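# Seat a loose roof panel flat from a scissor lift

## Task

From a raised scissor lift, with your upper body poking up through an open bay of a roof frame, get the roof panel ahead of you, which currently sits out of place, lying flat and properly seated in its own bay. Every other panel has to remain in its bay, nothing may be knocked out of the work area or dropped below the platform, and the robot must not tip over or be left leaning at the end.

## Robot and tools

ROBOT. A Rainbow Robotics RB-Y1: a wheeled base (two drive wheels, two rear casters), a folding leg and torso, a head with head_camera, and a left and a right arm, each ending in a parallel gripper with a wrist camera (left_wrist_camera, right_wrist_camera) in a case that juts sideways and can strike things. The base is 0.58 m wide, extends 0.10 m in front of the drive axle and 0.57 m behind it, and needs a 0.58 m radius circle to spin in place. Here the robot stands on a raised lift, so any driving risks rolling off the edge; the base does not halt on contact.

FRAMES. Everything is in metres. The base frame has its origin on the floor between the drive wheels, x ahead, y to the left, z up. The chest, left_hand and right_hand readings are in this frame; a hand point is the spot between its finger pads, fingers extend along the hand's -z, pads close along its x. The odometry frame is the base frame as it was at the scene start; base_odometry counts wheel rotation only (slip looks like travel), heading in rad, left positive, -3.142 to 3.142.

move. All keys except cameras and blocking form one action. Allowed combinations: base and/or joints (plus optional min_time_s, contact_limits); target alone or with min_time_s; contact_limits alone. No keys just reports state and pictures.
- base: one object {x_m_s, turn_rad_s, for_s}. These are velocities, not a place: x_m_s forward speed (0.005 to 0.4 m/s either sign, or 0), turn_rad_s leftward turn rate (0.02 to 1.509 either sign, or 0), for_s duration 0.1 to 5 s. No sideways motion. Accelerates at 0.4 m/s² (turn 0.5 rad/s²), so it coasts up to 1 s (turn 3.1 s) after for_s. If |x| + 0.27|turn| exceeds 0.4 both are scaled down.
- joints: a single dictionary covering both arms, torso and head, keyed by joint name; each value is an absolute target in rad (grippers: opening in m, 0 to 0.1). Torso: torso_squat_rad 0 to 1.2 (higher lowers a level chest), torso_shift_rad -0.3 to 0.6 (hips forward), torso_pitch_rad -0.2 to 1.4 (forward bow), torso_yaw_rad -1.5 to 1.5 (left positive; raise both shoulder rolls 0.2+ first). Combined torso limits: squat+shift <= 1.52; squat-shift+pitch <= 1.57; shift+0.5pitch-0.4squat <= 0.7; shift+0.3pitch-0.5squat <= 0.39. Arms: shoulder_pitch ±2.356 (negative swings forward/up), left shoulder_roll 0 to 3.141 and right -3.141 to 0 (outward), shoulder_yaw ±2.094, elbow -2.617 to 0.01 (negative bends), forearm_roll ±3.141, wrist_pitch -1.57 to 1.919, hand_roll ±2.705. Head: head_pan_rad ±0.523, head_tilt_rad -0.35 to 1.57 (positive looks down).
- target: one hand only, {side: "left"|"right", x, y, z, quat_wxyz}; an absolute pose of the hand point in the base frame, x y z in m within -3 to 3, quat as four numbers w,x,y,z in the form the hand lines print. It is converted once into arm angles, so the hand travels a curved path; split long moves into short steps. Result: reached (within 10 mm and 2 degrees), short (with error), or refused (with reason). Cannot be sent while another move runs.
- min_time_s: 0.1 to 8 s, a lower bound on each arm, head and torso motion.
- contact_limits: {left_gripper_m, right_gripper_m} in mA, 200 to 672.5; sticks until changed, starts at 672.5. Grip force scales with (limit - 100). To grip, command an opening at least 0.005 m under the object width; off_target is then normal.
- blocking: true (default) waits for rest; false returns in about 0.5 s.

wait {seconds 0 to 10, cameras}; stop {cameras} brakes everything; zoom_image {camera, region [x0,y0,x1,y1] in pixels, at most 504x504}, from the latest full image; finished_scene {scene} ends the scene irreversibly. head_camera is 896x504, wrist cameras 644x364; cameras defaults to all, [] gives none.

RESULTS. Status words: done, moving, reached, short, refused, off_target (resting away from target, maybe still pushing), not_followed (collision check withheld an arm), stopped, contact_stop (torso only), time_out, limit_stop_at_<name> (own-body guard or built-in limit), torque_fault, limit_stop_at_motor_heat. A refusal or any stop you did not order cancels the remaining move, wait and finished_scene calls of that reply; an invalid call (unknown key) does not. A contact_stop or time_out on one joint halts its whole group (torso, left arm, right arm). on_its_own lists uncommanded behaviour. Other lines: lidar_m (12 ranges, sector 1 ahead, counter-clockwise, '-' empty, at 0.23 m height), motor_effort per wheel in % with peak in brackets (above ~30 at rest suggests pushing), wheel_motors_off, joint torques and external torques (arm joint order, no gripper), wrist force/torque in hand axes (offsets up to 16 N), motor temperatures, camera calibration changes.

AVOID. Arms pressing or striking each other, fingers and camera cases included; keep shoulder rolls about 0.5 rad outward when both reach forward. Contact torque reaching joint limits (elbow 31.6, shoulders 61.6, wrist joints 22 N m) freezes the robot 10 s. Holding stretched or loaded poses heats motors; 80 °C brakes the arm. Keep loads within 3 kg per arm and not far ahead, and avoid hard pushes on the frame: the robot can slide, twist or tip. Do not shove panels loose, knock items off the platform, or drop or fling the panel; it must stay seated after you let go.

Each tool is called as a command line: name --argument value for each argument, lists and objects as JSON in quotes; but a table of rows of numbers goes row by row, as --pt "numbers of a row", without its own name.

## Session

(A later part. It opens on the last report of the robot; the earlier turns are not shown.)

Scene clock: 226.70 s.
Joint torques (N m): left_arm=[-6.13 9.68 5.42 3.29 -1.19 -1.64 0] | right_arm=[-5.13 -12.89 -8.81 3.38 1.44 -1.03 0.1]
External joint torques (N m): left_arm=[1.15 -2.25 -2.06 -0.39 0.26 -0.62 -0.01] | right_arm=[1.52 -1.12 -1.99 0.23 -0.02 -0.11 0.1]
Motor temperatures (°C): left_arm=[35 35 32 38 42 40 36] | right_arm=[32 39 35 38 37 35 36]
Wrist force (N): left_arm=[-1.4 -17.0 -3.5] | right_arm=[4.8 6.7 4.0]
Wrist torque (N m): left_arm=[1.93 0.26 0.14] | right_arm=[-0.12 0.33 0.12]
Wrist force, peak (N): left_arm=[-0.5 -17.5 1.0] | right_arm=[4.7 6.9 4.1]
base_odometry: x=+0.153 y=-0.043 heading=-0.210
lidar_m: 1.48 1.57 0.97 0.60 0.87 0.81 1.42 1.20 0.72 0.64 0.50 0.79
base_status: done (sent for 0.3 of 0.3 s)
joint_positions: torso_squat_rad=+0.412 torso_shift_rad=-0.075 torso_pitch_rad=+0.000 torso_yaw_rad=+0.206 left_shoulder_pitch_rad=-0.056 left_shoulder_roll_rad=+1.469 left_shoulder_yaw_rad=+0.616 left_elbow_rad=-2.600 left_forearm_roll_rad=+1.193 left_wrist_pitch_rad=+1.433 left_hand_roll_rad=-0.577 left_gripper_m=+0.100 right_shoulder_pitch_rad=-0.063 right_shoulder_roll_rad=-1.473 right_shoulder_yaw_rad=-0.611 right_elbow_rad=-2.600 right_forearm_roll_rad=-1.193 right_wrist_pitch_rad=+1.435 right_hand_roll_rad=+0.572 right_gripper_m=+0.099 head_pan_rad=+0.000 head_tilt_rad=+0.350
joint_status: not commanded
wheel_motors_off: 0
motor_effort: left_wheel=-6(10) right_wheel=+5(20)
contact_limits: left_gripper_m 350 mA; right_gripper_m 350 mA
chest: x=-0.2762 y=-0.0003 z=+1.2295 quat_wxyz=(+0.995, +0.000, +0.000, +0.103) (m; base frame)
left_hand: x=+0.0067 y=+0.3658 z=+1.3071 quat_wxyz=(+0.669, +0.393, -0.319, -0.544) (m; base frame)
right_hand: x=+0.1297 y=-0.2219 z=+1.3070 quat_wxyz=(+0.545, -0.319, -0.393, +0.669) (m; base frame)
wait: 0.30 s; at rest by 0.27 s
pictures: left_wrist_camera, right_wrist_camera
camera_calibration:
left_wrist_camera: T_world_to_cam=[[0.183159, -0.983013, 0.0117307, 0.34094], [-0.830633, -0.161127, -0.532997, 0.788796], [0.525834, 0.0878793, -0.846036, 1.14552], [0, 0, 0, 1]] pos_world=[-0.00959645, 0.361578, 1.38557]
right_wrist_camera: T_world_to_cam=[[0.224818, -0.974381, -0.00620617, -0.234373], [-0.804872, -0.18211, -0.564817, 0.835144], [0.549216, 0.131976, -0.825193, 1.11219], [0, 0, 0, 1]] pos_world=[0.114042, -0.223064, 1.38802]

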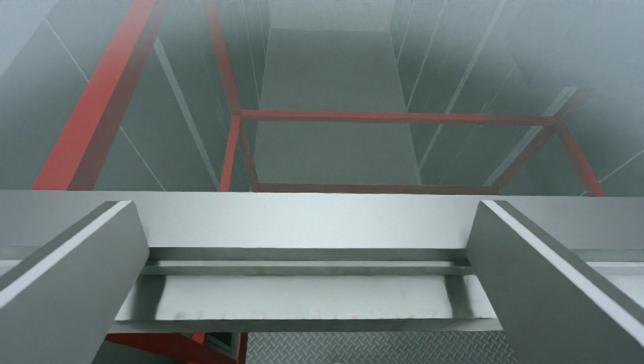

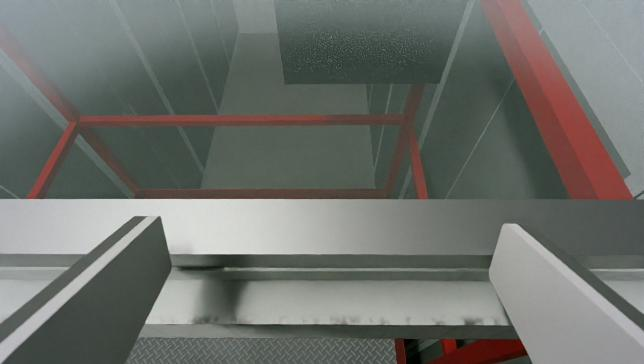

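move --joints '{"torso_yaw_rad": 0.208}' --min_time_s 1.0 --cameras '[]'

move --base '{"x_m_s": 0.02, "for_s": 0.3}' --cameras '[]'

wait --seconds 0.3 --cameras '["left_wrist_camera", "right_wrist_camera"]'

zoom_image --camera "left_wrist_camera" --region '[120, 190, 372, 330]'

zoom_image --camera "right_wrist_camera" --region '[120, 200, 372, 340]'

Scene clock: 228.37 s.
Joint torques (N m): left_arm=[-6.49 9.62 5.71 3.41 -1.12 -1.32 -0.02] | right_arm=[-5.68 -12.97 -8.89 3.24 1.45 -1.29 -0.04]
External joint torques (N m): left_arm=[0.78 -2.3 -1.78 -0.27 0.32 -0.28 -0.03] | right_arm=[0.97 -1.19 -2.07 0.1 0 -0.38 -0.03]
Motor temperatures (°C): left_arm=[35 35 32 38 42 40 36] | right_arm=[32 39 35 38 37 35 36]
Wrist force (N): left_arm=[-1.7 -16.6 -5.3] | right_arm=[4.5 6.8 4.6]
Wrist torque (N m): left_arm=[1.88 0.07 0.14] | right_arm=[-0.11 0.35 0.12]
Wrist force, peak (N): left_arm=[-1.4 -16.9 -5.7] | right_arm=[4.3 7.1 4.5]
move: done
base_odometry: x=+0.153 y=-0.043 heading=-0.210
lidar_m: 1.47 1.56 0.98 0.60 0.87 0.81 1.41 1.22 0.72 0.64 0.50 0.79
base_status: not commanded
joint_positions: torso_squat_rad=+0.412 torso_shift_rad=-0.075 torso_pitch_rad=+0.000 torso_yaw_rad=+0.208 left_shoulder_pitch_rad=-0.056 left_shoulder_roll_rad=+1.469 left_shoulder_yaw_rad=+0.616 left_elbow_rad=-2.600 left_forearm_roll_rad=+1.193 left_wrist_pitch_rad=+1.433 left_hand_roll_rad=-0.577 left_gripper_m=+0.100 right_shoulder_pitch_rad=-0.063 right_shoulder_roll_rad=-1.473 right_shoulder_yaw_rad=-0.611 right_elbow_rad=-2.600 right_forearm_roll_rad=-1.193 right_wrist_pitch_rad=+1.435 right_hand_roll_rad=+0.572 right_gripper_m=+0.099 head_pan_rad=+0.000 head_tilt_rad=+0.350
joint_status: all done
wheel_motors_off: 0
motor_effort: left_wheel=-6(7) right_wheel=+7(7)
contact_limits: left_gripper_m 350 mA; right_gripper_m 350 mA
chest: x=-0.2762 y=-0.0003 z=+1.2295 quat_wxyz=(+0.995, +0.000, +0.000, +0.104) (m; base frame)
left_hand: x=+0.0061 y=+0.3663 z=+1.3071 quat_wxyz=(+0.670, +0.393, -0.318, -0.543) (m; base frame)
right_hand: x=+0.1301 y=-0.2211 z=+1.3070 quat_wxyz=(+0.544, -0.319, -0.393, +0.669) (m; base frame)
pictures: none
No camera images: "cameras" was empty.

Scene clock: 229.13 s.
Joint torques (N m): left_arm=[-6.73 9.84 5.44 3.35 -1.14 -1.54 -0.18] | right_arm=[-5.48 -12.91 -8.89 3.37 1.36 -0.99 0.04]
External joint torques (N m): left_arm=[0.55 -2.08 -2.05 -0.32 0.35 -0.48 -0.2] | right_arm=[1.17 -1.14 -2.07 0.23 -0.09 -0.07 0.05]
Motor temperatures (°C): left_arm=[35 35 32 38 42 40 36] | right_arm=[32 39 35 38 37 35 36]
Wrist force (N): left_arm=[-0.7 -17.1 -1.9] | right_arm=[4.6 6.8 4.1]
Wrist torque (N m): left_arm=[1.88 0.30 0.18] | right_arm=[-0.13 0.31 0.12]
Wrist force, peak (N): left_arm=[-4.3 -18.6 1.8] | right_arm=[5.4 8.1 9.3]
move: done
base_odometry: x=+0.159 y=-0.045 heading=-0.211
lidar_m: 1.48 1.59 0.98 0.59 0.86 0.82 1.42 1.21 0.72 0.64 0.49 0.78
base_status: done (sent for 0.3 of 0.3 s)
joint_positions: torso_squat_rad=+0.412 torso_shift_rad=-0.075 torso_pitch_rad=+0.000 torso_yaw_rad=+0.208 left_shoulder_pitch_rad=-0.056 left_shoulder_roll_rad=+1.469 left_shoulder_yaw_rad=+0.616 left_elbow_rad=-2.600 left_forearm_roll_rad=+1.193 left_wrist_pitch_rad=+1.433 left_hand_roll_rad=-0.577 left_gripper_m=+0.100 right_shoulder_pitch_rad=-0.063 right_shoulder_roll_rad=-1.473 right_shoulder_yaw_rad=-0.611 right_elbow_rad=-2.600 right_forearm_roll_rad=-1.193 right_wrist_pitch_rad=+1.435 right_hand_roll_rad=+0.572 right_gripper_m=+0.099 head_pan_rad=+0.000 head_tilt_rad=+0.350
joint_status: not commanded
wheel_motors_off: 0
motor_effort: left_wheel=-6(9) right_wheel=+5(21)
contact_limits: left_gripper_m 350 mA; right_gripper_m 350 mA
chest: x=-0.2762 y=-0.0003 z=+1.2295 quat_wxyz=(+0.995, +0.000, +0.000, +0.104) (m; base frame)
left_hand: x=+0.0060 y=+0.3663 z=+1.3071 quat_wxyz=(+0.670, +0.393, -0.318, -0.543) (m; base frame)
right_hand: x=+0.1301 y=-0.2211 z=+1.3070 quat_wxyz=(+0.544, -0.319, -0.393, +0.669) (m; base frame)
pictures: none
No camera images: "cameras" was empty.

Scene clock: 229.43 s.
Joint torques (N m): left_arm=[-6.47 9.89 5.39 3.45 -1.23 -1.47 -0.06] | right_arm=[-5.61 -12.97 -8.7 3.46 1.49 -1.05 0.14]
External joint torques (N m): left_arm=[0.81 -2.03 -2.1 -0.22 0.22 -0.44 -0.08] | right_arm=[1.04 -1.2 -1.88 0.32 0.03 -0.14 0.15]
Motor temperatures (°C): left_arm=[35 35 32 38 42 40 36] | right_arm=[32 39 35 38 37 35 36]
Wrist force (N): left_arm=[-1.3 -16.7 -3.9] | right_arm=[4.6 6.8 4.1]
Wrist torque (N m): left_arm=[1.88 0.18 0.14] | right_arm=[-0.12 0.32 0.12]
Wrist force, peak (N): left_arm=[-1.3 -17.2 -3.6] | right_arm=[4.8 6.8 4.0]
base_odometry: x=+0.159 y=-0.045 heading=-0.211
lidar_m: 1.47 1.58 0.97 0.60 0.87 0.82 1.41 1.22 0.73 0.63 0.49 0.79
base_status: done (sent for 0.3 of 0.3 s)
joint_positions: torso_squat_rad=+0.412 torso_shift_rad=-0.075 torso_pitch_rad=+0.000 torso_yaw_rad=+0.208 left_shoulder_pitch_rad=-0.056 left_shoulder_roll_rad=+1.469 left_shoulder_yaw_rad=+0.616 left_elbow_rad=-2.600 left_forearm_roll_rad=+1.193 left_wrist_pitch_rad=+1.433 left_hand_roll_rad=-0.577 left_gripper_m=+0.100 right_shoulder_pitch_rad=-0.063 right_shoulder_roll_rad=-1.473 right_shoulder_yaw_rad=-0.611 right_elbow_rad=-2.600 right_forearm_roll_rad=-1.193 right_wrist_pitch_rad=+1.435 right_hand_roll_rad=+0.572 right_gripper_m=+0.099 head_pan_rad=+0.000 head_tilt_rad=+0.350
joint_status: not commanded
wheel_motors_off: 0
motor_effort: left_wheel=-6(9) right_wheel=+4(21)
contact_limits: left_gripper_m 350 mA; right_gripper_m 350 mA
chest: x=-0.2762 y=-0.0003 z=+1.2295 quat_wxyz=(+0.995, +0.000, +0.000, +0.104) (m; base frame)
left_hand: x=+0.0060 y=+0.3663 z=+1.3071 quat_wxyz=(+0.670, +0.393, -0.318, -0.543) (m; base frame)
right_hand: x=+0.1301 y=-0.2211 z=+1.3070 quat_wxyz=(+0.544, -0.319, -0.393, +0.669) (m; base frame)
wait: 0.30 s; at rest by 0.27 s
pictures: left_wrist_camera, right_wrist_camera
camera_calibration:
left_wrist_camera: T_world_to_cam=[[0.185037, -0.982661, 0.0117618, 0.341407], [-0.830291, -0.162725, -0.533046, 0.788943], [0.525717, 0.0888674, -0.846005, 1.14544], [0, 0, 0, 1]] pos_world=[-0.0102982, 0.362076, 1.38557]
right_wrist_camera: T_world_to_cam=[[0.226741, -0.973935, -0.00620677, -0.233802], [-0.804494, -0.183694, -0.564841, 0.835252], [0.548979, 0.133066, -0.825176, 1.11211], [0, 0, 0, 1]] pos_world=[0.114443, -0.222262, 1.38802]

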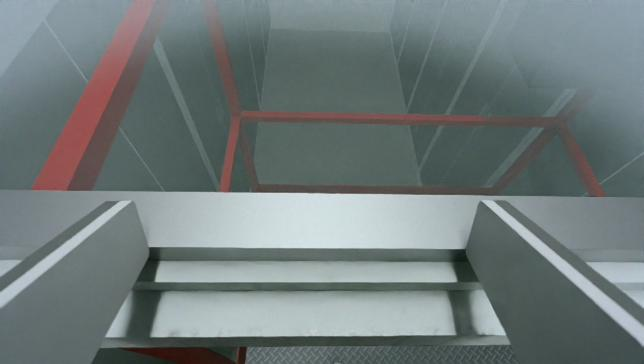

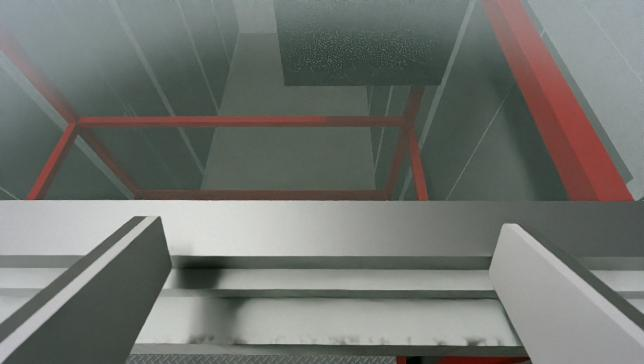

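Scaled by 2.000 from the camera's 644x364 image, which has a finer 1265x715 frame.

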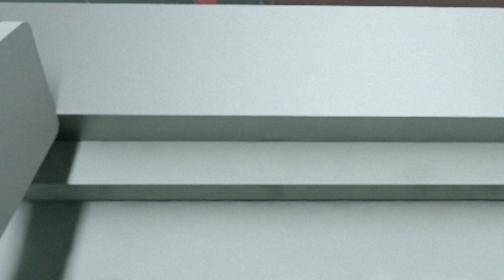

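Scaled by 2.000 from the camera's 644x364 image, which has a finer 1265x715 frame.

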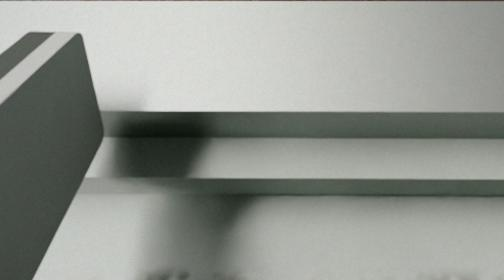

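move --base '{"x_m_s": 0.02, "for_s": 0.2}' --cameras '[]'

wait --seconds 0.3

zoom_image --camera "left_wrist_camera" --region '[120, 190, 372, 330]'

zoom_image --camera "right_wrist_camera" --region '[120, 200, 372, 340]'

Scene clock: 232.37 s.
Joint torques (N m): left_arm=[-6.41 9.91 5.51 3.31 -1.18 -1.28 -0.15] | right_arm=[-5.49 -12.6 -8.99 3.24 1.48 -0.98 -0.13]
External joint torques (N m): left_arm=[0.87 -2.01 -1.98 -0.36 0.26 -0.24 -0.16] | right_arm=[1.16 -0.82 -2.17 0.1 0.02 -0.06 -0.12]
Motor temperatures (°C): left_arm=[35 35 32 38 42 40 36] | right_arm=[32 39 35 38 37 35 36]
Wrist force (N): left_arm=[-1.5 -16.7 -5.3] | right_arm=[4.8 6.8 4.1]
Wrist torque (N m): left_arm=[1.91 0.09 0.12] | right_arm=[-0.13 0.33 0.13]
Wrist force, peak (N): left_arm=[-3.7 -19.9 3.8] | right_arm=[5.3 6.6 5.3]
move: done
base_odometry: x=+0.163 y=-0.045 heading=-0.211
lidar_m: 1.48 1.59 0.97 0.61 0.87 0.82 1.41 1.20 0.71 0.63 0.49 0.77
base_status: done (sent for 0.2 of 0.2 s)
joint_positions: torso_squat_rad=+0.412 torso_shift_rad=-0.075 torso_pitch_rad=+0.000 torso_yaw_rad=+0.208 left_shoulder_pitch_rad=-0.056 left_shoulder_roll_rad=+1.469 left_shoulder_yaw_rad=+0.616 left_elbow_rad=-2.600 left_forearm_roll_rad=+1.193 left_wrist_pitch_rad=+1.433 left_hand_roll_rad=-0.577 left_gripper_m=+0.100 right_shoulder_pitch_rad=-0.063 right_shoulder_roll_rad=-1.473 right_shoulder_yaw_rad=-0.611 right_elbow_rad=-2.600 right_forearm_roll_rad=-1.193 right_wrist_pitch_rad=+1.435 right_hand_roll_rad=+0.572 right_gripper_m=+0.099 head_pan_rad=+0.000 head_tilt_rad=+0.350
joint_status: not commanded
wheel_motors_off: 0
motor_effort: left_wheel=-8(11) right_wheel=+3(21)
contact_limits: left_gripper_m 350 mA; right_gripper_m 350 mA
chest: x=-0.2760 y=-0.0003 z=+1.2296 quat_wxyz=(+0.995, +0.000, +0.000, +0.104) (m; base frame)
left_hand: x=+0.0062 y=+0.3663 z=+1.3070 quat_wxyz=(+0.670, +0.393, -0.318, -0.543) (m; base frame)
right_hand: x=+0.1303 y=-0.2211 z=+1.3070 quat_wxyz=(+0.544, -0.319, -0.393, +0.670) (m; base frame)
pictures: none
No camera images: "cameras" was empty.

Scene clock: 232.67 s.
Joint torques (N m): left_arm=[-6.48 9.68 5.37 3.34 -1.27 -1.28 -0.02] | right_arm=[-5.68 -13.13 -9.14 3.16 1.6 -1.1 0.01]
External joint torques (N m): left_arm=[0.79 -2.25 -2.12 -0.33 0.18 -0.24 -0.03] | right_arm=[0.97 -1.36 -2.31 0.02 0.14 -0.19 0.01]
Motor temperatures (°C): left_arm=[35 35 32 38 42 40 36] | right_arm=[32 39 35 38 37 35 36]
Wrist force (N): left_arm=[-1.4 -16.7 -5.8] | right_arm=[4.7 6.9 4.0]
Wrist torque (N m): left_arm=[1.92 0.10 0.14] | right_arm=[-0.14 0.33 0.13]
Wrist force, peak (N): left_arm=[-1.4 -16.8 -5.8] | right_arm=[4.7 7.0 4.2]
base_odometry: x=+0.163 y=-0.045 heading=-0.211
lidar_m: 1.47 1.58 0.96 0.60 0.87 0.81 1.42 1.20 0.72 0.63 0.49 0.78
base_status: done (sent for 0.2 of 0.2 s)
joint_positions: torso_squat_rad=+0.412 torso_shift_rad=-0.075 torso_pitch_rad=+0.000 torso_yaw_rad=+0.208 left_shoulder_pitch_rad=-0.056 left_shoulder_roll_rad=+1.469 left_shoulder_yaw_rad=+0.616 left_elbow_rad=-2.600 left_forearm_roll_rad=+1.193 left_wrist_pitch_rad=+1.433 left_hand_roll_rad=-0.577 left_gripper_m=+0.100 right_shoulder_pitch_rad=-0.063 right_shoulder_roll_rad=-1.473 right_shoulder_yaw_rad=-0.611 right_elbow_rad=-2.600 right_forearm_roll_rad=-1.193 right_wrist_pitch_rad=+1.435 right_hand_roll_rad=+0.572 right_gripper_m=+0.099 head_pan_rad=+0.000 head_tilt_rad=+0.350
joint_status: not commanded
wheel_motors_off: 0
motor_effort: left_wheel=-8(11) right_wheel=+1(21)
contact_limits: left_gripper_m 350 mA; right_gripper_m 350 mA
chest: x=-0.2760 y=-0.0003 z=+1.2296 quat_wxyz=(+0.995, +0.000, +0.000, +0.104) (m; base frame)
left_hand: x=+0.0062 y=+0.3663 z=+1.3070 quat_wxyz=(+0.670, +0.393, -0.318, -0.543) (m; base frame)
right_hand: x=+0.1303 y=-0.2211 z=+1.3070 quat_wxyz=(+0.544, -0.319, -0.393, +0.670) (m; base frame)
wait: 0.30 s; at rest by 0.27 s
pictures: head_camera, left_wrist_camera, right_wrist_camera
camera_calibration:
head_camera: T_world_to_cam=[[0.162431, -0.986687, 0.00805735, 0.0300651], [-0.29573, -0.0564711, -0.953601, 1.34544], [0.941361, 0.152512, -0.300966, 0.607377], [0, 0, 0, 1]] pos_world=[-0.178756, 0.0130114, 1.46557]
left_wrist_camera: T_world_to_cam=[[0.18504, -0.982661, 0.011695, 0.341464], [-0.830484, -0.162724, -0.532745, 0.788637], [0.525411, 0.0888665, -0.846195, 1.14551], [0, 0, 0, 1]] pos_world=[-0.0100977, 0.362076, 1.38547]
right_wrist_camera: T_world_to_cam=[[0.226746, -0.973934, -0.0062576, -0.233778], [-0.80465, -0.183706, -0.564615, 0.835058], [0.548749, 0.133059, -0.82533, 1.11216], [0, 0, 0, 1]] pos_world=[0.114643, -0.222262, 1.38792]

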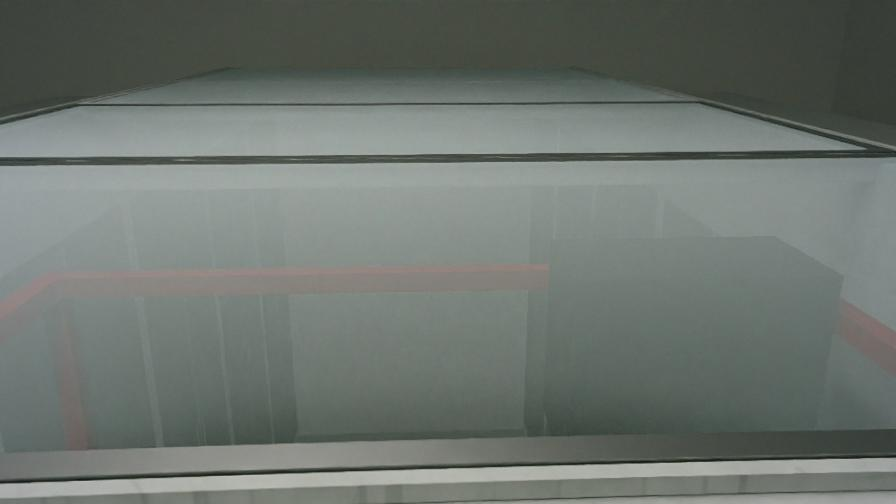

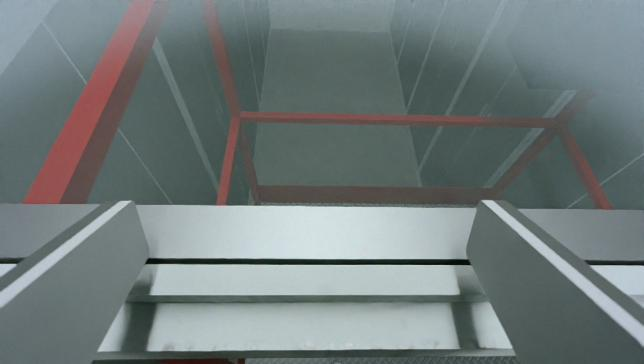

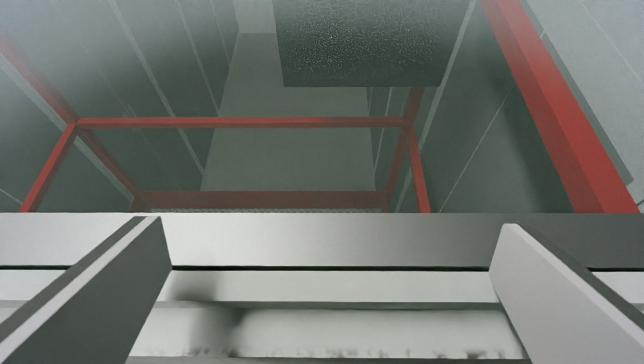

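Scaled by 2.000 from the camera's 644x364 image, which has a finer 1265x715 frame.

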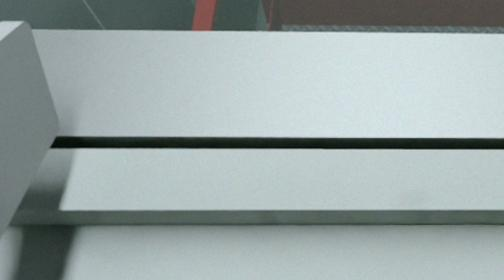

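Scaled by 2.000 from the camera's 644x364 image, which has a finer 1265x715 frame.

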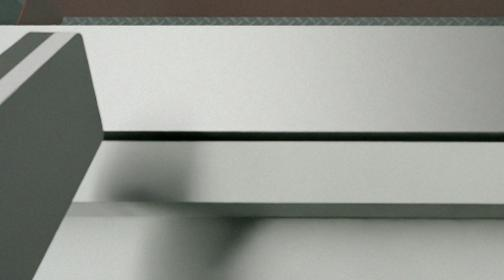

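move --joints '{"torso_squat_rad": 0.2}' --min_time_s 2.0 --cameras '["left_wrist_camera", "right_wrist_camera"]'

move --base '{"x_m_s": -0.08, "for_s": 2.0}' --cameras '["head_camera"]'

Scene clock: 235.17 s.
Joint torques (N m): left_arm=[-6.46 9.94 5.82 3.43 -1.29 -1.3 -0.12] | right_arm=[-5.59 -12.94 -9.1 3.13 1.55 -1.23 -0.06]
External joint torques (N m): left_arm=[0.81 -1.98 -1.67 -0.24 0.15 -0.26 -0.13] | right_arm=[1.06 -1.17 -2.28 0 0.09 -0.32 -0.06]
Motor temperatures (°C): left_arm=[35 35 32 38 42 40 36] | right_arm=[32 39 35 38 37 35 36]
Wrist force (N): left_arm=[-1.4 -17.0 -5.6] | right_arm=[4.4 6.9 4.0]
Wrist torque (N m): left_arm=[1.94 0.09 0.14] | right_arm=[-0.13 0.29 0.13]
Wrist force, peak (N): left_arm=[-1.3 -17.0 -5.6] | right_arm=[4.9 6.9 4.0]
move: done
base_odometry: x=+0.163 y=-0.045 heading=-0.211
lidar_m: 1.46 1.57 0.99 0.59 0.87 0.83 1.42 1.21 0.73 0.64 0.49 0.79
base_status: not commanded
joint_positions: torso_squat_rad=+0.200 torso_shift_rad=-0.075 torso_pitch_rad=+0.000 torso_yaw_rad=+0.208 left_shoulder_pitch_rad=-0.056 left_shoulder_roll_rad=+1.469 left_shoulder_yaw_rad=+0.616 left_elbow_rad=-2.600 left_forearm_roll_rad=+1.193 left_wrist_pitch_rad=+1.433 left_hand_roll_rad=-0.577 left_gripper_m=+0.100 right_shoulder_pitch_rad=-0.063 right_shoulder_roll_rad=-1.473 right_shoulder_yaw_rad=-0.611 right_elbow_rad=-2.600 right_forearm_roll_rad=-1.193 right_wrist_pitch_rad=+1.435 right_hand_roll_rad=+0.572 right_gripper_m=+0.099 head_pan_rad=+0.000 head_tilt_rad=+0.350
joint_status: all done
wheel_motors_off: 0
motor_effort: left_wheel=-8(9) right_wheel=+6(6)
contact_limits: left_gripper_m 350 mA; right_gripper_m 350 mA
chest: x=-0.2793 y=-0.0003 z=+1.2740 quat_wxyz=(+0.995, +0.000, +0.000, +0.104) (m; base frame)
left_hand: x=+0.0030 y=+0.3663 z=+1.3514 quat_wxyz=(+0.670, +0.393, -0.318, -0.543) (m; base frame)
right_hand: x=+0.1270 y=-0.2211 z=+1.3514 quat_wxyz=(+0.544, -0.318, -0.393, +0.670) (m; base frame)
pictures: left_wrist_camera, right_wrist_camera
camera_calibration:
left_wrist_camera: T_world_to_cam=[[0.185035, -0.982663, 0.0116689, 0.341593], [-0.830559, -0.162719, -0.53263, 0.809383], [0.525294, 0.0888637, -0.846268, 1.18492], [0, 0, 0, 1]] pos_world=[-0.0133975, 0.362076, 1.42987]
right_wrist_camera: T_world_to_cam=[[0.22675, -0.973933, -0.00630805, -0.232703], [-0.804774, -0.183711, -0.564436, 0.857307], [0.548564, 0.133063, -0.825453, 1.15075], [0, 0, 0, 1]] pos_world=[0.111442, -0.222262, 1.43232]

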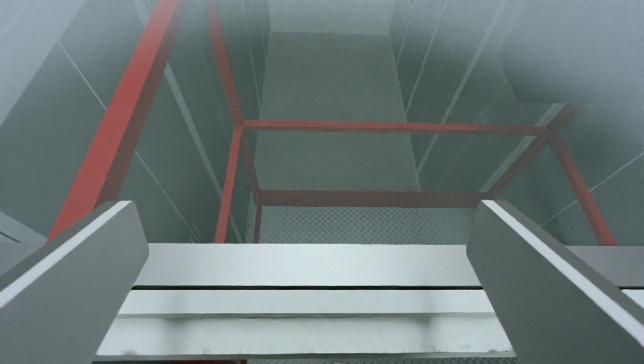

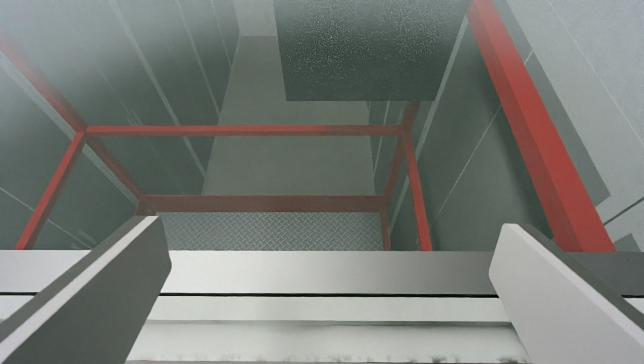

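Scene clock: 238.37 s.
Joint torques (N m): left_arm=[-6.42 10.05 6.23 3.42 -1.34 -1.2 -0.19] | right_arm=[-5.45 -13.17 -9.13 3.08 1.37 -1.16 0.01]
External joint torques (N m): left_arm=[0.85 -1.87 -1.26 -0.25 0.11 -0.15 -0.2] | right_arm=[1.2 -1.4 -2.3 -0.06 -0.09 -0.25 0.02]
Motor temperatures (°C): left_arm=[35 35 32 38 42 40 36] | right_arm=[32 39 35 38 37 35 36]
Wrist force (N): left_arm=[-1.5 -16.6 -5.6] | right_arm=[4.7 6.8 4.2]
Wrist torque (N m): left_arm=[1.90 0.08 0.16] | right_arm=[-0.13 0.31 0.13]
Wrist force, peak (N): left_arm=[-1.5 -17.1 -5.8] | right_arm=[5.1 7.0 4.5]
move: done
base_odometry: x=+0.007 y=-0.012 heading=-0.213
lidar_m: 1.54 1.11 0.62 0.62 0.83 0.69 1.27 1.22 0.64 0.67 0.58 0.82
base_status: done (sent for 2 of 2 s)
joint_positions: torso_squat_rad=+0.200 torso_shift_rad=-0.075 torso_pitch_rad=+0.000 torso_yaw_rad=+0.208 left_shoulder_pitch_rad=-0.056 left_shoulder_roll_rad=+1.469 left_shoulder_yaw_rad=+0.616 left_elbow_rad=-2.600 left_forearm_roll_rad=+1.193 left_wrist_pitch_rad=+1.433 left_hand_roll_rad=-0.577 left_gripper_m=+0.100 right_shoulder_pitch_rad=-0.063 right_shoulder_roll_rad=-1.473 right_shoulder_yaw_rad=-0.611 right_elbow_rad=-2.600 right_forearm_roll_rad=-1.193 right_wrist_pitch_rad=+1.435 right_hand_roll_rad=+0.572 right_gripper_m=+0.099 head_pan_rad=+0.000 head_tilt_rad=+0.350
joint_status: not commanded
wheel_motors_off: 0
motor_effort: left_wheel=-19(32) right_wheel=+11(29)
contact_limits: left_gripper_m 350 mA; right_gripper_m 350 mA
chest: x=-0.2794 y=-0.0003 z=+1.2740 quat_wxyz=(+0.995, +0.000, +0.000, +0.104) (m; base frame)
left_hand: x=+0.0029 y=+0.3663 z=+1.3514 quat_wxyz=(+0.670, +0.393, -0.318, -0.543) (m; base frame)
right_hand: x=+0.1269 y=-0.2211 z=+1.3514 quat_wxyz=(+0.544, -0.319, -0.393, +0.670) (m; base frame)
pictures: head_camera
camera_calibration:
head_camera: T_world_to_cam=[[0.162431, -0.986687, 0.00805735, 0.0302589], [-0.29573, -0.0564711, -0.953601, 1.38687], [0.941361, 0.152512, -0.300966, 0.623971], [0, 0, 0, 1]] pos_world=[-0.182156, 0.0130114, 1.51007]

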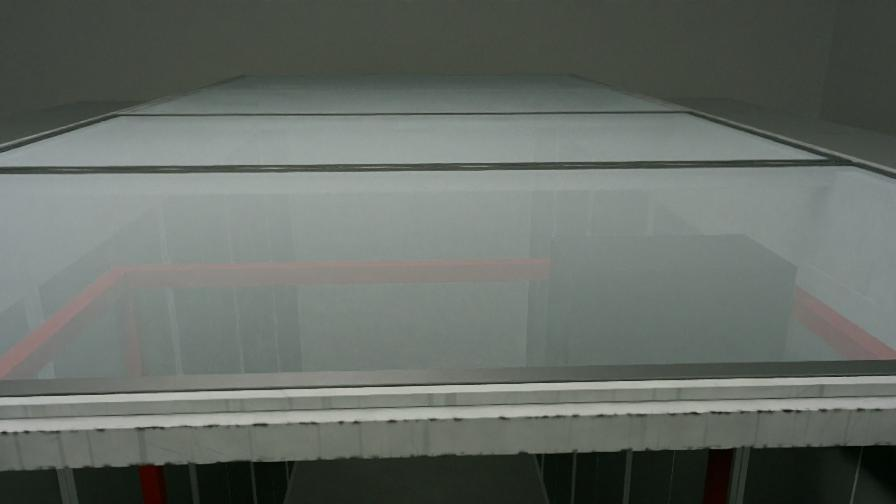

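move --joints '{"torso_squat_rad": 0.0, "head_pan_rad": 0.5, "head_tilt_rad": 0.45}' --min_time_s 1.5 --cameras '["head_camera"]'

zoom_image --camera "head_camera" --region '[0, 60, 448, 312]'

move --joints '{"head_pan_rad": -0.5, "head_tilt_rad": 0.45}' --cameras '["head_camera"]'

zoom_image --camera "head_camera" --region '[448, 60, 896, 312]'

Scene clock: 240.43 s.
Joint torques (N m): left_arm=[-6.5 9.79 6.09 3.49 -1.21 -1.19 -0.08] | right_arm=[-5.45 -13.04 -9.07 2.98 1.54 -1.03 -0.01]
External joint torques (N m): left_arm=[0.78 -2.13 -1.4 -0.18 0.24 -0.15 -0.09] | right_arm=[1.2 -1.27 -2.25 -0.16 0.09 -0.12 -0.01]
Motor temperatures (°C): left_arm=[35 35 32 38 42 40 36] | right_arm=[32 39 35 38 37 35 36]
Wrist force (N): left_arm=[-1.5 -17.1 -5.3] | right_arm=[4.7 7.1 4.0]
Wrist torque (N m): left_arm=[1.98 0.10 0.15] | right_arm=[-0.15 0.32 0.13]
Wrist force, peak (N): left_arm=[-1.4 -17.2 -5.6] | right_arm=[4.9 7.1 4.1]
move: done
base_odometry: x=+0.007 y=-0.012 heading=-0.213
lidar_m: 1.54 1.13 0.62 0.62 0.83 0.70 1.27 1.24 0.65 0.68 0.58 0.83
base_status: not commanded
joint_positions: torso_squat_rad=+0.000 torso_shift_rad=-0.075 torso_pitch_rad=+0.000 torso_yaw_rad=+0.208 left_shoulder_pitch_rad=-0.056 left_shoulder_roll_rad=+1.469 left_shoulder_yaw_rad=+0.616 left_elbow_rad=-2.600 left_forearm_roll_rad=+1.193 left_wrist_pitch_rad=+1.433 left_hand_roll_rad=-0.577 left_gripper_m=+0.100 right_shoulder_pitch_rad=-0.063 right_shoulder_roll_rad=-1.473 right_shoulder_yaw_rad=-0.611 right_elbow_rad=-2.600 right_forearm_roll_rad=-1.193 right_wrist_pitch_rad=+1.435 right_hand_roll_rad=+0.572 right_gripper_m=+0.099 head_pan_rad=+0.500 head_tilt_rad=+0.450
joint_status: all done
wheel_motors_off: 0
motor_effort: left_wheel=-18(18) right_wheel=+11(13)
contact_limits: left_gripper_m 350 mA; right_gripper_m 350 mA
chest: x=-0.2803 y=-0.0003 z=+1.2880 quat_wxyz=(+0.995, +0.000, +0.000, +0.104) (m; base frame)
left_hand: x=+0.0019 y=+0.3663 z=+1.3653 quat_wxyz=(+0.670, +0.393, -0.318, -0.543) (m; base frame)
right_hand: x=+0.1260 y=-0.2211 z=+1.3653 quat_wxyz=(+0.544, -0.319, -0.393, +0.670) (m; base frame)
pictures: head_camera
camera_calibration:
head_camera: T_world_to_cam=[[0.616393, -0.78734, 0.0124417, 0.140413], [-0.303545, -0.252159, -0.918845, 1.3469], [0.726581, 0.562593, -0.394422, 0.710766], [0, 0, 0, 1]] pos_world=[-0.194133, 0.0503146, 1.51619]

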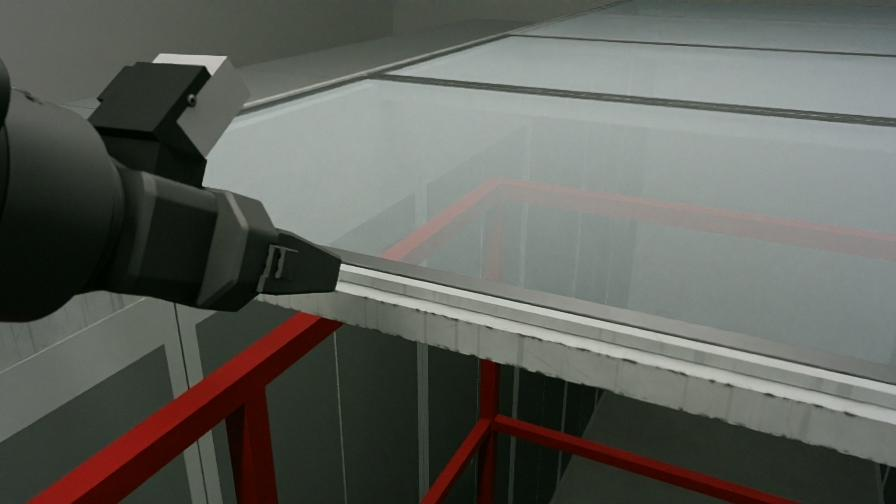

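Scaled by 1.125 from the camera's 896x504 image, which has a finer 1280x720 frame.

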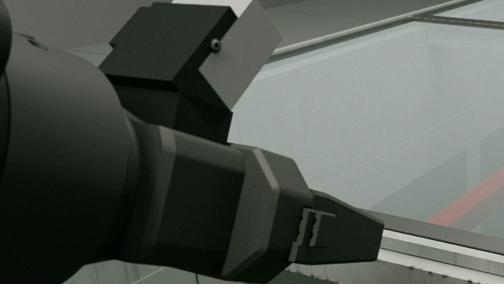

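Scene clock: 241.77 s.
Joint torques (N m): left_arm=[-6.43 9.69 5.85 3.51 -1.3 -1.17 -0.23] | right_arm=[-5.8 -13.19 -8.68 3.39 1.39 -1.01 0.06]
External joint torques (N m): left_arm=[0.85 -2.23 -1.63 -0.16 0.15 -0.13 -0.24] | right_arm=[0.85 -1.42 -1.86 0.25 -0.06 -0.09 0.06]
Motor temperatures (°C): left_arm=[35 35 32 38 42 40 36] | right_arm=[32 39 35 38 37 35 36]
Wrist force (N): left_arm=[-1.7 -16.7 -5.7] | right_arm=[4.8 6.8 3.9]
Wrist torque (N m): left_arm=[1.91 0.05 0.13] | right_arm=[-0.13 0.32 0.13]
Wrist force, peak (N): left_arm=[-1.3 -17.2 -5.6] | right_arm=[4.7 7.0 4.2]
move: done
base_odometry: x=+0.007 y=-0.012 heading=-0.213
lidar_m: 1.54 1.11 0.63 0.63 0.85 0.69 1.26 1.23 0.65 0.66 0.58 0.82
base_status: not commanded
joint_positions: torso_squat_rad=+0.000 torso_shift_rad=-0.075 torso_pitch_rad=+0.000 torso_yaw_rad=+0.208 left_shoulder_pitch_rad=-0.056 left_shoulder_roll_rad=+1.469 left_shoulder_yaw_rad=+0.616 left_elbow_rad=-2.600 left_forearm_roll_rad=+1.193 left_wrist_pitch_rad=+1.433 left_hand_roll_rad=-0.577 left_gripper_m=+0.100 right_shoulder_pitch_rad=-0.063 right_shoulder_roll_rad=-1.473 right_shoulder_yaw_rad=-0.611 right_elbow_rad=-2.600 right_forearm_roll_rad=-1.193 right_wrist_pitch_rad=+1.435 right_hand_roll_rad=+0.572 right_gripper_m=+0.099 head_pan_rad=-0.500 head_tilt_rad=+0.450
joint_status: all done
wheel_motors_off: 0
motor_effort: left_wheel=-17(18) right_wheel=+10(13)
contact_limits: left_gripper_m 350 mA; right_gripper_m 350 mA
chest: x=-0.2803 y=-0.0003 z=+1.2880 quat_wxyz=(+0.995, +0.000, +0.000, +0.104) (m; base frame)
left_hand: x=+0.0019 y=+0.3663 z=+1.3653 quat_wxyz=(+0.670, +0.393, -0.318, -0.543) (m; base frame)
right_hand: x=+0.1260 y=-0.2211 z=+1.3653 quat_wxyz=(+0.544, -0.319, -0.393, +0.670) (m; base frame)
pictures: head_camera
camera_calibration:
head_camera: T_world_to_cam=[[-0.32951, -0.944069, 0.0125388, -0.103921], [-0.376764, 0.119302, -0.918594, 1.32611], [0.86572, -0.30741, -0.395003, 0.75122], [0, 0, 0, 1]] pos_world=[-0.184961, -0.025383, 1.51619]

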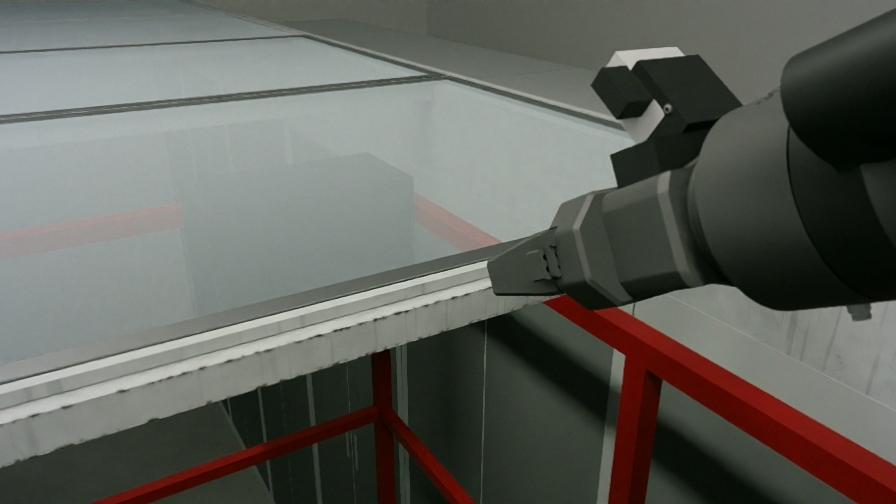

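Scaled by 1.125 from the camera's 896x504 image, which has a finer 1280x720 frame.

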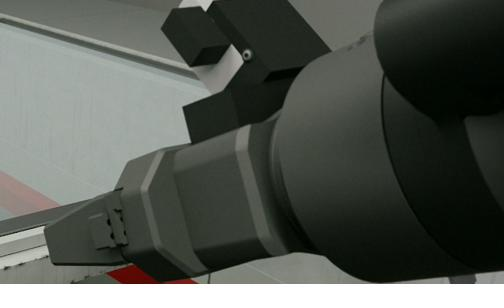

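zoom_image --camera "head_camera" --region '[380, 50, 632, 190]'

move --joints '{"head_pan_rad": 0.5, "head_tilt_rad": 0.45}' --cameras '["head_camera"]'

zoom_image --camera "head_camera" --region '[220, 50, 472, 190]'

Scaled by 2.000 from the camera's 896x504 image, which has a finer 1280x720 frame.

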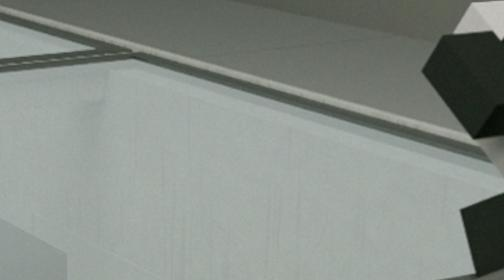

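Scene clock: 243.23 s.
Joint torques (N m): left_arm=[-6.19 9.81 6.02 3.4 -1.26 -1.26 -0.08] | right_arm=[-5.47 -12.96 -8.96 3.44 1.45 -0.98 0.07]
External joint torques (N m): left_arm=[1.09 -2.12 -1.47 -0.27 0.19 -0.22 -0.09] | right_arm=[1.18 -1.19 -2.14 0.3 -0.01 -0.07 0.07]
Motor temperatures (°C): left_arm=[35 35 32 38 42 40 36] | right_arm=[32 39 35 38 37 35 36]
Wrist force (N): left_arm=[-1.4 -16.6 -5.6] | right_arm=[4.7 6.8 4.0]
Wrist torque (N m): left_arm=[1.92 0.10 0.15] | right_arm=[-0.13 0.31 0.12]
Wrist force, peak (N): left_arm=[-1.4 -17.1 -5.9] | right_arm=[4.7 7.1 4.2]
move: done
base_odometry: x=+0.007 y=-0.012 heading=-0.213
lidar_m: 1.55 1.13 0.63 0.62 0.84 0.69 1.27 1.24 0.65 0.67 0.57 0.84
base_status: not commanded
joint_positions: torso_squat_rad=+0.000 torso_shift_rad=-0.075 torso_pitch_rad=+0.000 torso_yaw_rad=+0.208 left_shoulder_pitch_rad=-0.056 left_shoulder_roll_rad=+1.469 left_shoulder_yaw_rad=+0.616 left_elbow_rad=-2.600 left_forearm_roll_rad=+1.193 left_wrist_pitch_rad=+1.433 left_hand_roll_rad=-0.577 left_gripper_m=+0.100 right_shoulder_pitch_rad=-0.063 right_shoulder_roll_rad=-1.473 right_shoulder_yaw_rad=-0.611 right_elbow_rad=-2.600 right_forearm_roll_rad=-1.193 right_wrist_pitch_rad=+1.435 right_hand_roll_rad=+0.572 right_gripper_m=+0.099 head_pan_rad=+0.500 head_tilt_rad=+0.450
joint_status: all done
wheel_motors_off: 0
motor_effort: left_wheel=-17(18) right_wheel=+9(13)
contact_limits: left_gripper_m 350 mA; right_gripper_m 350 mA
chest: x=-0.2803 y=-0.0003 z=+1.2880 quat_wxyz=(+0.995, +0.000, +0.000, +0.104) (m; base frame)
left_hand: x=+0.0019 y=+0.3663 z=+1.3653 quat_wxyz=(+0.670, +0.393, -0.318, -0.543) (m; base frame)
right_hand: x=+0.1260 y=-0.2211 z=+1.3653 quat_wxyz=(+0.544, -0.319, -0.393, +0.670) (m; base frame)
pictures: head_camera
camera_calibration:
head_camera: T_world_to_cam=[[0.616393, -0.78734, 0.0124417, 0.140413], [-0.303545, -0.252159, -0.918845, 1.3469], [0.726581, 0.562593, -0.394422, 0.710766], [0, 0, 0, 1]] pos_world=[-0.194133, 0.0503146, 1.51619]

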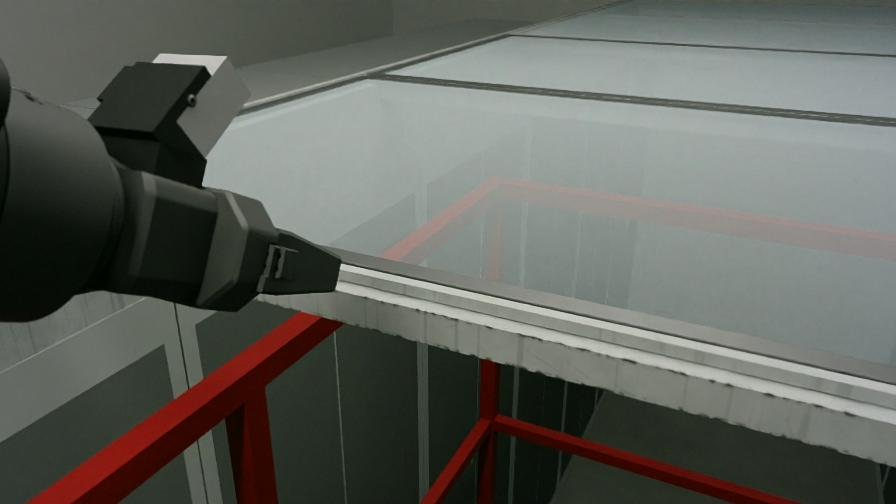

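Scaled by 2.000 from the camera's 896x504 image, which has a finer 1280x720 frame.

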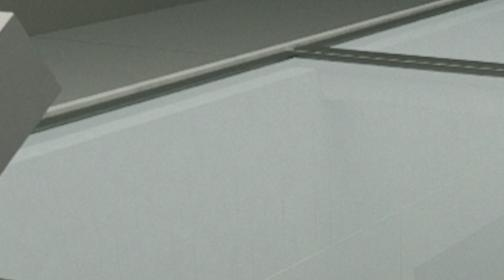

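move --base '{"x_m_s": -0.05, "for_s": 1.2}' --cameras '["head_camera"]'

move --target '{"side": "left", "x": 0.01, "y": 0.57, "z": 1.42, "quat_wxyz": [0.7852, 0.4534, -0.2109, -0.3652]}' --min_time_s 2.5 --cameras '["head_camera", "left_wrist_camera"]'

move --target '{"side": "left", "x": 0.0106, "y": 0.777, "z": 1.40, "quat_wxyz": [0.8514, 0.4916, -0.0914, -0.1584]}' --min_time_s 2.5 --cameras '["head_camera", "left_wrist_camera"]'

Scene clock: 246.87 s.
Joint torques (N m): left_arm=[-6.63 9.71 6 3.58 -1.31 -1.3 -0.14] | right_arm=[-5.27 -12.89 -9.36 3.34 1.52 -0.98 0.16]
External joint torques (N m): left_arm=[0.65 -2.21 -1.49 -0.09 0.13 -0.26 -0.16] | right_arm=[1.38 -1.11 -2.54 0.2 0.07 -0.06 0.16]
Motor temperatures (°C): left_arm=[35 34 32 38 42 40 36] | right_arm=[32 39 35 38 37 35 36]
Wrist force (N): left_arm=[-1.2 -16.6 -5.4] | right_arm=[4.8 7.0 3.9]
Wrist torque (N m): left_arm=[1.92 0.11 0.17] | right_arm=[-0.15 0.33 0.13]
Wrist force, peak (N): left_arm=[-1.9 -17.3 -5.2] | right_arm=[4.4 7.4 4.5]
move: done
base_odometry: x=-0.052 y=+0.001 heading=-0.214
lidar_m: 1.18 1.15 0.62 0.83 0.66 0.65 1.21 1.18 0.63 0.68 0.62 0.63
base_status: done (sent for 1.2 of 1.2 s)
joint_positions: torso_squat_rad=+0.000 torso_shift_rad=-0.075 torso_pitch_rad=+0.000 torso_yaw_rad=+0.208 left_shoulder_pitch_rad=-0.056 left_shoulder_roll_rad=+1.469 left_shoulder_yaw_rad=+0.616 left_elbow_rad=-2.600 left_forearm_roll_rad=+1.193 left_wrist_pitch_rad=+1.433 left_hand_roll_rad=-0.577 left_gripper_m=+0.100 right_shoulder_pitch_rad=-0.063 right_shoulder_roll_rad=-1.473 right_shoulder_yaw_rad=-0.611 right_elbow_rad=-2.600 right_forearm_roll_rad=-1.193 right_wrist_pitch_rad=+1.435 right_hand_roll_rad=+0.572 right_gripper_m=+0.099 head_pan_rad=+0.500 head_tilt_rad=+0.450
joint_status: not commanded
wheel_motors_off: 0
motor_effort: left_wheel=-17(49) right_wheel=+14(22)
contact_limits: left_gripper_m 350 mA; right_gripper_m 350 mA
chest: x=-0.2804 y=-0.0003 z=+1.2880 quat_wxyz=(+0.995, +0.000, +0.000, +0.104) (m; base frame)
left_hand: x=+0.0018 y=+0.3663 z=+1.3653 quat_wxyz=(+0.670, +0.393, -0.318, -0.543) (m; base frame)
right_hand: x=+0.1259 y=-0.2211 z=+1.3654 quat_wxyz=(+0.544, -0.319, -0.393, +0.670) (m; base frame)
pictures: head_camera
camera_calibration:
head_camera: T_world_to_cam=[[0.616367, -0.78736, 0.0125228, 0.140347], [-0.303418, -0.252139, -0.918893, 1.34697], [0.726657, 0.562575, -0.394309, 0.710682], [0, 0, 0, 1]] pos_world=[-0.194233, 0.0503145, 1.51619]

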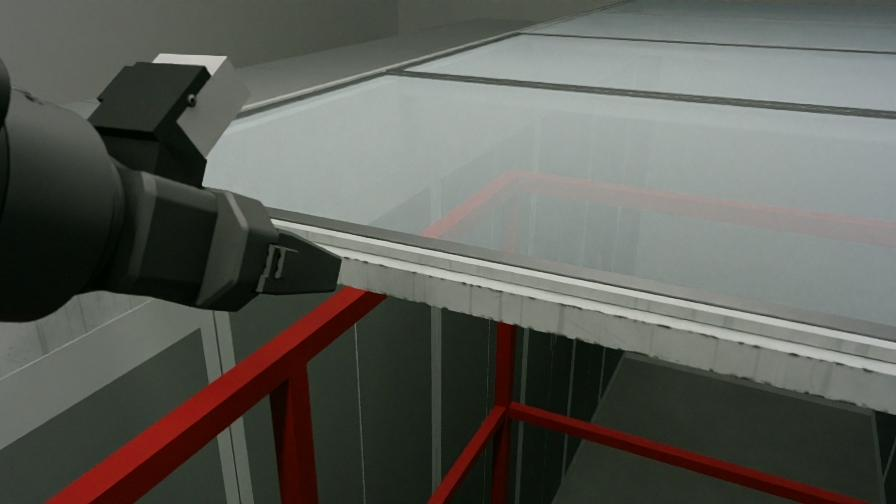

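Scene clock: 249.70 s.
Joint torques (N m): left_arm=[-8.2 15.47 7.23 2.05 -1.4 -1.07 -0.23] | right_arm=[-5.4 -13.22 -8.92 3.21 1.4 -1.06 0.09]
External joint torques (N m): left_arm=[1.25 -1 -2.68 0.56 -0.11 0.17 -0.24] | right_arm=[1.25 -1.44 -2.1 0.07 -0.06 -0.15 0.1]
Motor temperatures (°C): left_arm=[35 35 32 38 42 40 36] | right_arm=[32 39 35 38 37 35 36]
Wrist force (N): left_arm=[-1.7 -16.6 -5.5] | right_arm=[4.6 6.9 4.1]
Wrist torque (N m): left_arm=[1.92 0.07 0.11] | right_arm=[-0.16 0.30 0.11]
Wrist force, peak (N): left_arm=[-1.4 -17.2 -6.0] | right_arm=[4.9 7.1 4.1]
move: done
base_odometry: x=-0.052 y=+0.001 heading=-0.214
lidar_m: 1.16 1.18 0.61 0.82 0.65 0.64 1.21 1.19 0.63 0.68 0.62 0.63
base_status: not commanded
joint_positions: torso_squat_rad=+0.000 torso_shift_rad=-0.075 torso_pitch_rad=+0.000 torso_yaw_rad=+0.208 left_shoulder_pitch_rad=-0.042 left_shoulder_roll_rad=+1.603 left_shoulder_yaw_rad=+0.585 left_elbow_rad=-2.022 left_forearm_roll_rad=+1.044 left_wrist_pitch_rad=+1.462 left_hand_roll_rad=-0.715 left_gripper_m=+0.100 right_shoulder_pitch_rad=-0.063 right_shoulder_roll_rad=-1.473 right_shoulder_yaw_rad=-0.611 right_elbow_rad=-2.600 right_forearm_roll_rad=-1.193 right_wrist_pitch_rad=+1.435 right_hand_roll_rad=+0.572 right_gripper_m=+0.099 head_pan_rad=+0.500 head_tilt_rad=+0.450
joint_status: all done
wheel_motors_off: 0
motor_effort: left_wheel=-17(18) right_wheel=+13(16)
contact_limits: left_gripper_m 350 mA; right_gripper_m 350 mA
chest: x=-0.2804 y=-0.0003 z=+1.2880 quat_wxyz=(+0.995, +0.000, +0.000, +0.104) (m; base frame)
left_hand: x=+0.0097 y=+0.5699 z=+1.4204 quat_wxyz=(+0.785, +0.454, -0.212, -0.365) (m; base frame)
left_hand_status: reached (checked arc, planned for 2.5 s): 1 mm and 0.1 deg off.
right_hand: x=+0.1259 y=-0.2211 z=+1.3654 quat_wxyz=(+0.544, -0.319, -0.393, +0.670) (m; base frame)
pictures: head_camera, left_wrist_camera
camera_calibration:
head_camera: T_world_to_cam=[[0.616367, -0.78736, 0.0125228, 0.140347], [-0.303418, -0.252139, -0.918893, 1.34697], [0.726657, 0.562575, -0.394309, 0.710682], [0, 0, 0, 1]] pos_world=[-0.194233, 0.0503145, 1.51619]
left_wrist_camera: T_world_to_cam=[[0.627198, -0.778745, 0.0133773, 0.416703], [-0.659387, -0.540052, -0.523023, 1.08465], [0.414526, 0.319218, -0.852214, 1.09991], [0, 0, 0, 1]] pos_world=[-0.00209424, 0.55916, 1.49908]

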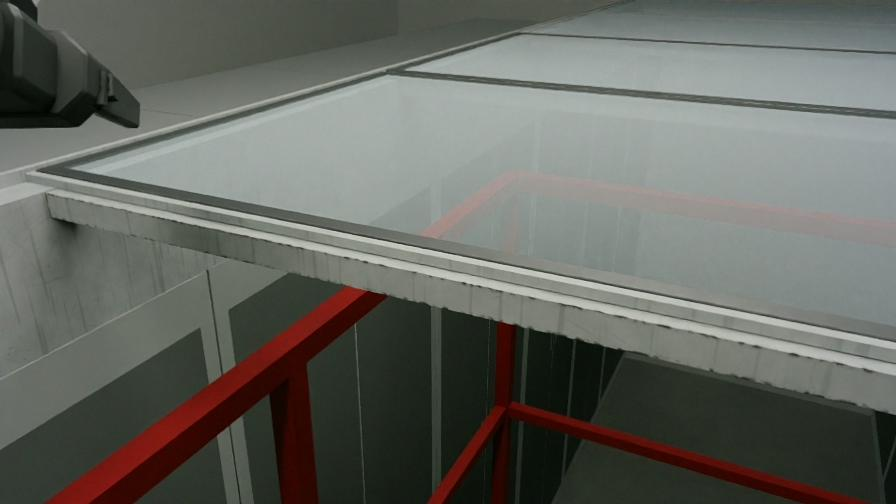

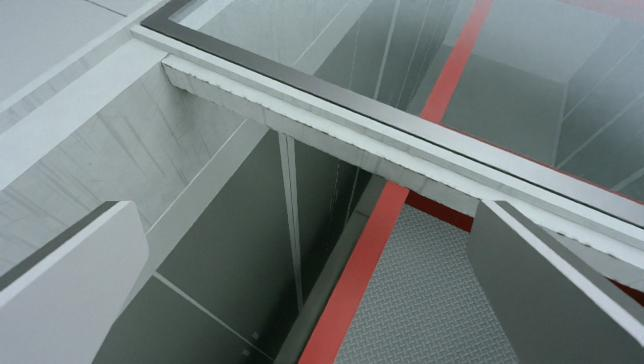

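Scene clock: 252.53 s.
Joint torques (N m): left_arm=[-16.46 14.15 6.27 -1.33 -1.37 -1.49 -0.37] | right_arm=[-5.67 -12.7 -8.88 3.25 1.52 -0.94 -0.03]
External joint torques (N m): left_arm=[-1.41 -3.32 -2.41 1.14 -0.23 -0.16 -0.38] | right_arm=[0.98 -0.93 -2.06 0.11 0.07 -0.03 -0.03]
Motor temperatures (°C): left_arm=[35 35 32 38 42 40 36] | right_arm=[32 39 35 38 37 35 36]
Wrist force (N): left_arm=[-1.4 -16.8 -6.0] | right_arm=[4.6 7.1 4.1]
Wrist torque (N m): left_arm=[1.93 0.07 0.15] | right_arm=[-0.16 0.31 0.14]
Wrist force, peak (N): left_arm=[-1.7 -16.9 -6.2] | right_arm=[4.9 7.0 4.2]
move: done
base_odometry: x=-0.052 y=+0.001 heading=-0.214
lidar_m: 1.18 1.17 0.62 0.82 0.65 0.65 1.20 1.18 0.64 0.68 0.61 0.64
base_status: not commanded
joint_positions: torso_squat_rad=+0.000 torso_shift_rad=-0.075 torso_pitch_rad=+0.000 torso_yaw_rad=+0.208 left_shoulder_pitch_rad=-0.891 left_shoulder_roll_rad=+1.507 left_shoulder_yaw_rad=-0.342 left_elbow_rad=-1.134 left_forearm_roll_rad=+0.676 left_wrist_pitch_rad=+1.287 left_hand_roll_rad=-0.788 left_gripper_m=+0.100 right_shoulder_pitch_rad=-0.063 right_shoulder_roll_rad=-1.473 right_shoulder_yaw_rad=-0.611 right_elbow_rad=-2.600 right_forearm_roll_rad=-1.193 right_wrist_pitch_rad=+1.435 right_hand_roll_rad=+0.572 right_gripper_m=+0.099 head_pan_rad=+0.500 head_tilt_rad=+0.450
joint_status: all done
wheel_motors_off: 0
motor_effort: left_wheel=-17(18) right_wheel=+10(15)
contact_limits: left_gripper_m 350 mA; right_gripper_m 350 mA
chest: x=-0.2804 y=-0.0003 z=+1.2880 quat_wxyz=(+0.995, +0.000, +0.000, +0.104) (m; base frame)
left_hand: x=+0.0105 y=+0.7768 z=+1.4002 quat_wxyz=(+0.851, +0.492, -0.092, -0.159) (m; base frame)
left_hand_status: reached (checked arc, planned for 2.5 s): 0 mm and 0.1 deg off.
right_hand: x=+0.1259 y=-0.2211 z=+1.3654 quat_wxyz=(+0.544, -0.319, -0.393, +0.670) (m; base frame)
pictures: head_camera, left_wrist_camera
camera_calibration:
head_camera: T_world_to_cam=[[0.616367, -0.78736, 0.0125228, 0.140347], [-0.303418, -0.252139, -0.918893, 1.34697], [0.726657, 0.562575, -0.394309, 0.710682], [0, 0, 0, 1]] pos_world=[-0.194233, 0.0503145, 1.51619]
left_wrist_camera: T_world_to_cam=[[0.9246, -0.380717, 0.0130327, 0.265758], [-0.318364, -0.791052, -0.522381, 1.37688], [0.209189, 0.478844, -0.852613, 0.895117], [0, 0, 0, 1]] pos_world=[0.00538068, 0.761742, 1.47898]

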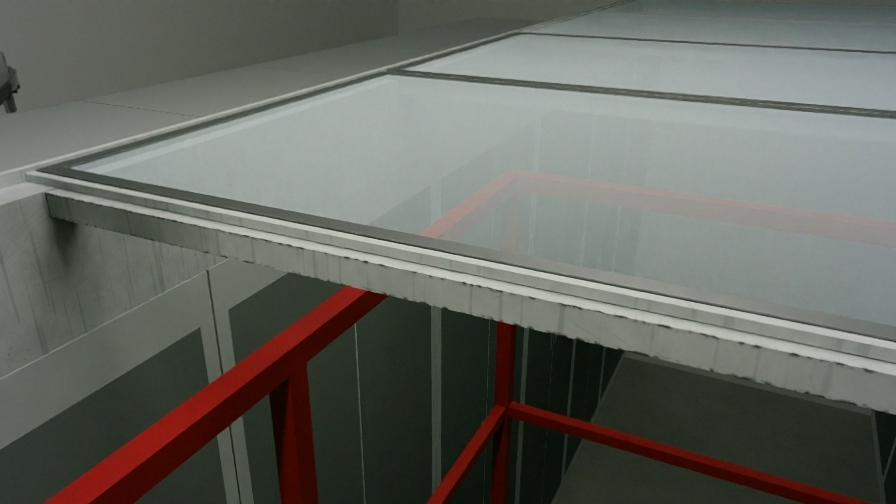

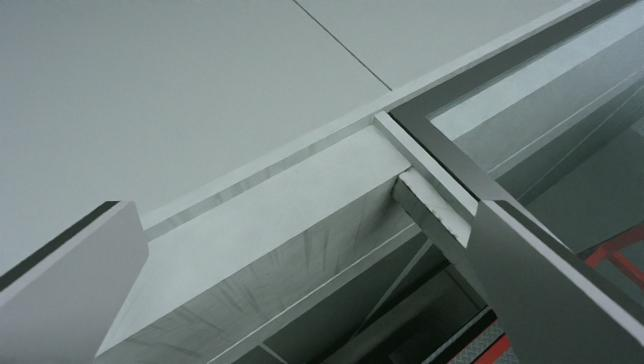

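zoom_image --camera "left_wrist_camera" --region '[340, 60, 592, 200]'

zoom_image --camera "head_camera" --region '[20, 60, 524, 280]'

Scaled by 2.000 from the camera's 644x364 image, which has a finer 1265x715 frame.

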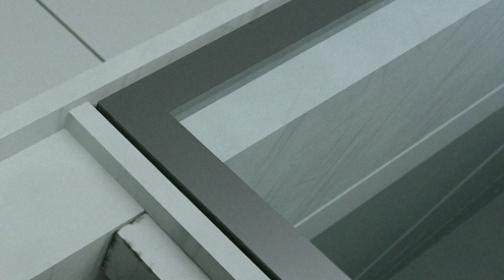

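Scaled by 1.000.

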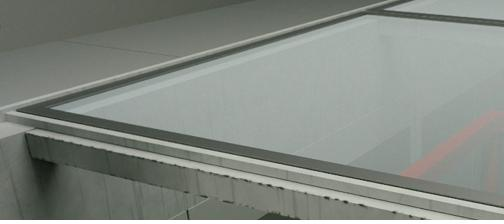

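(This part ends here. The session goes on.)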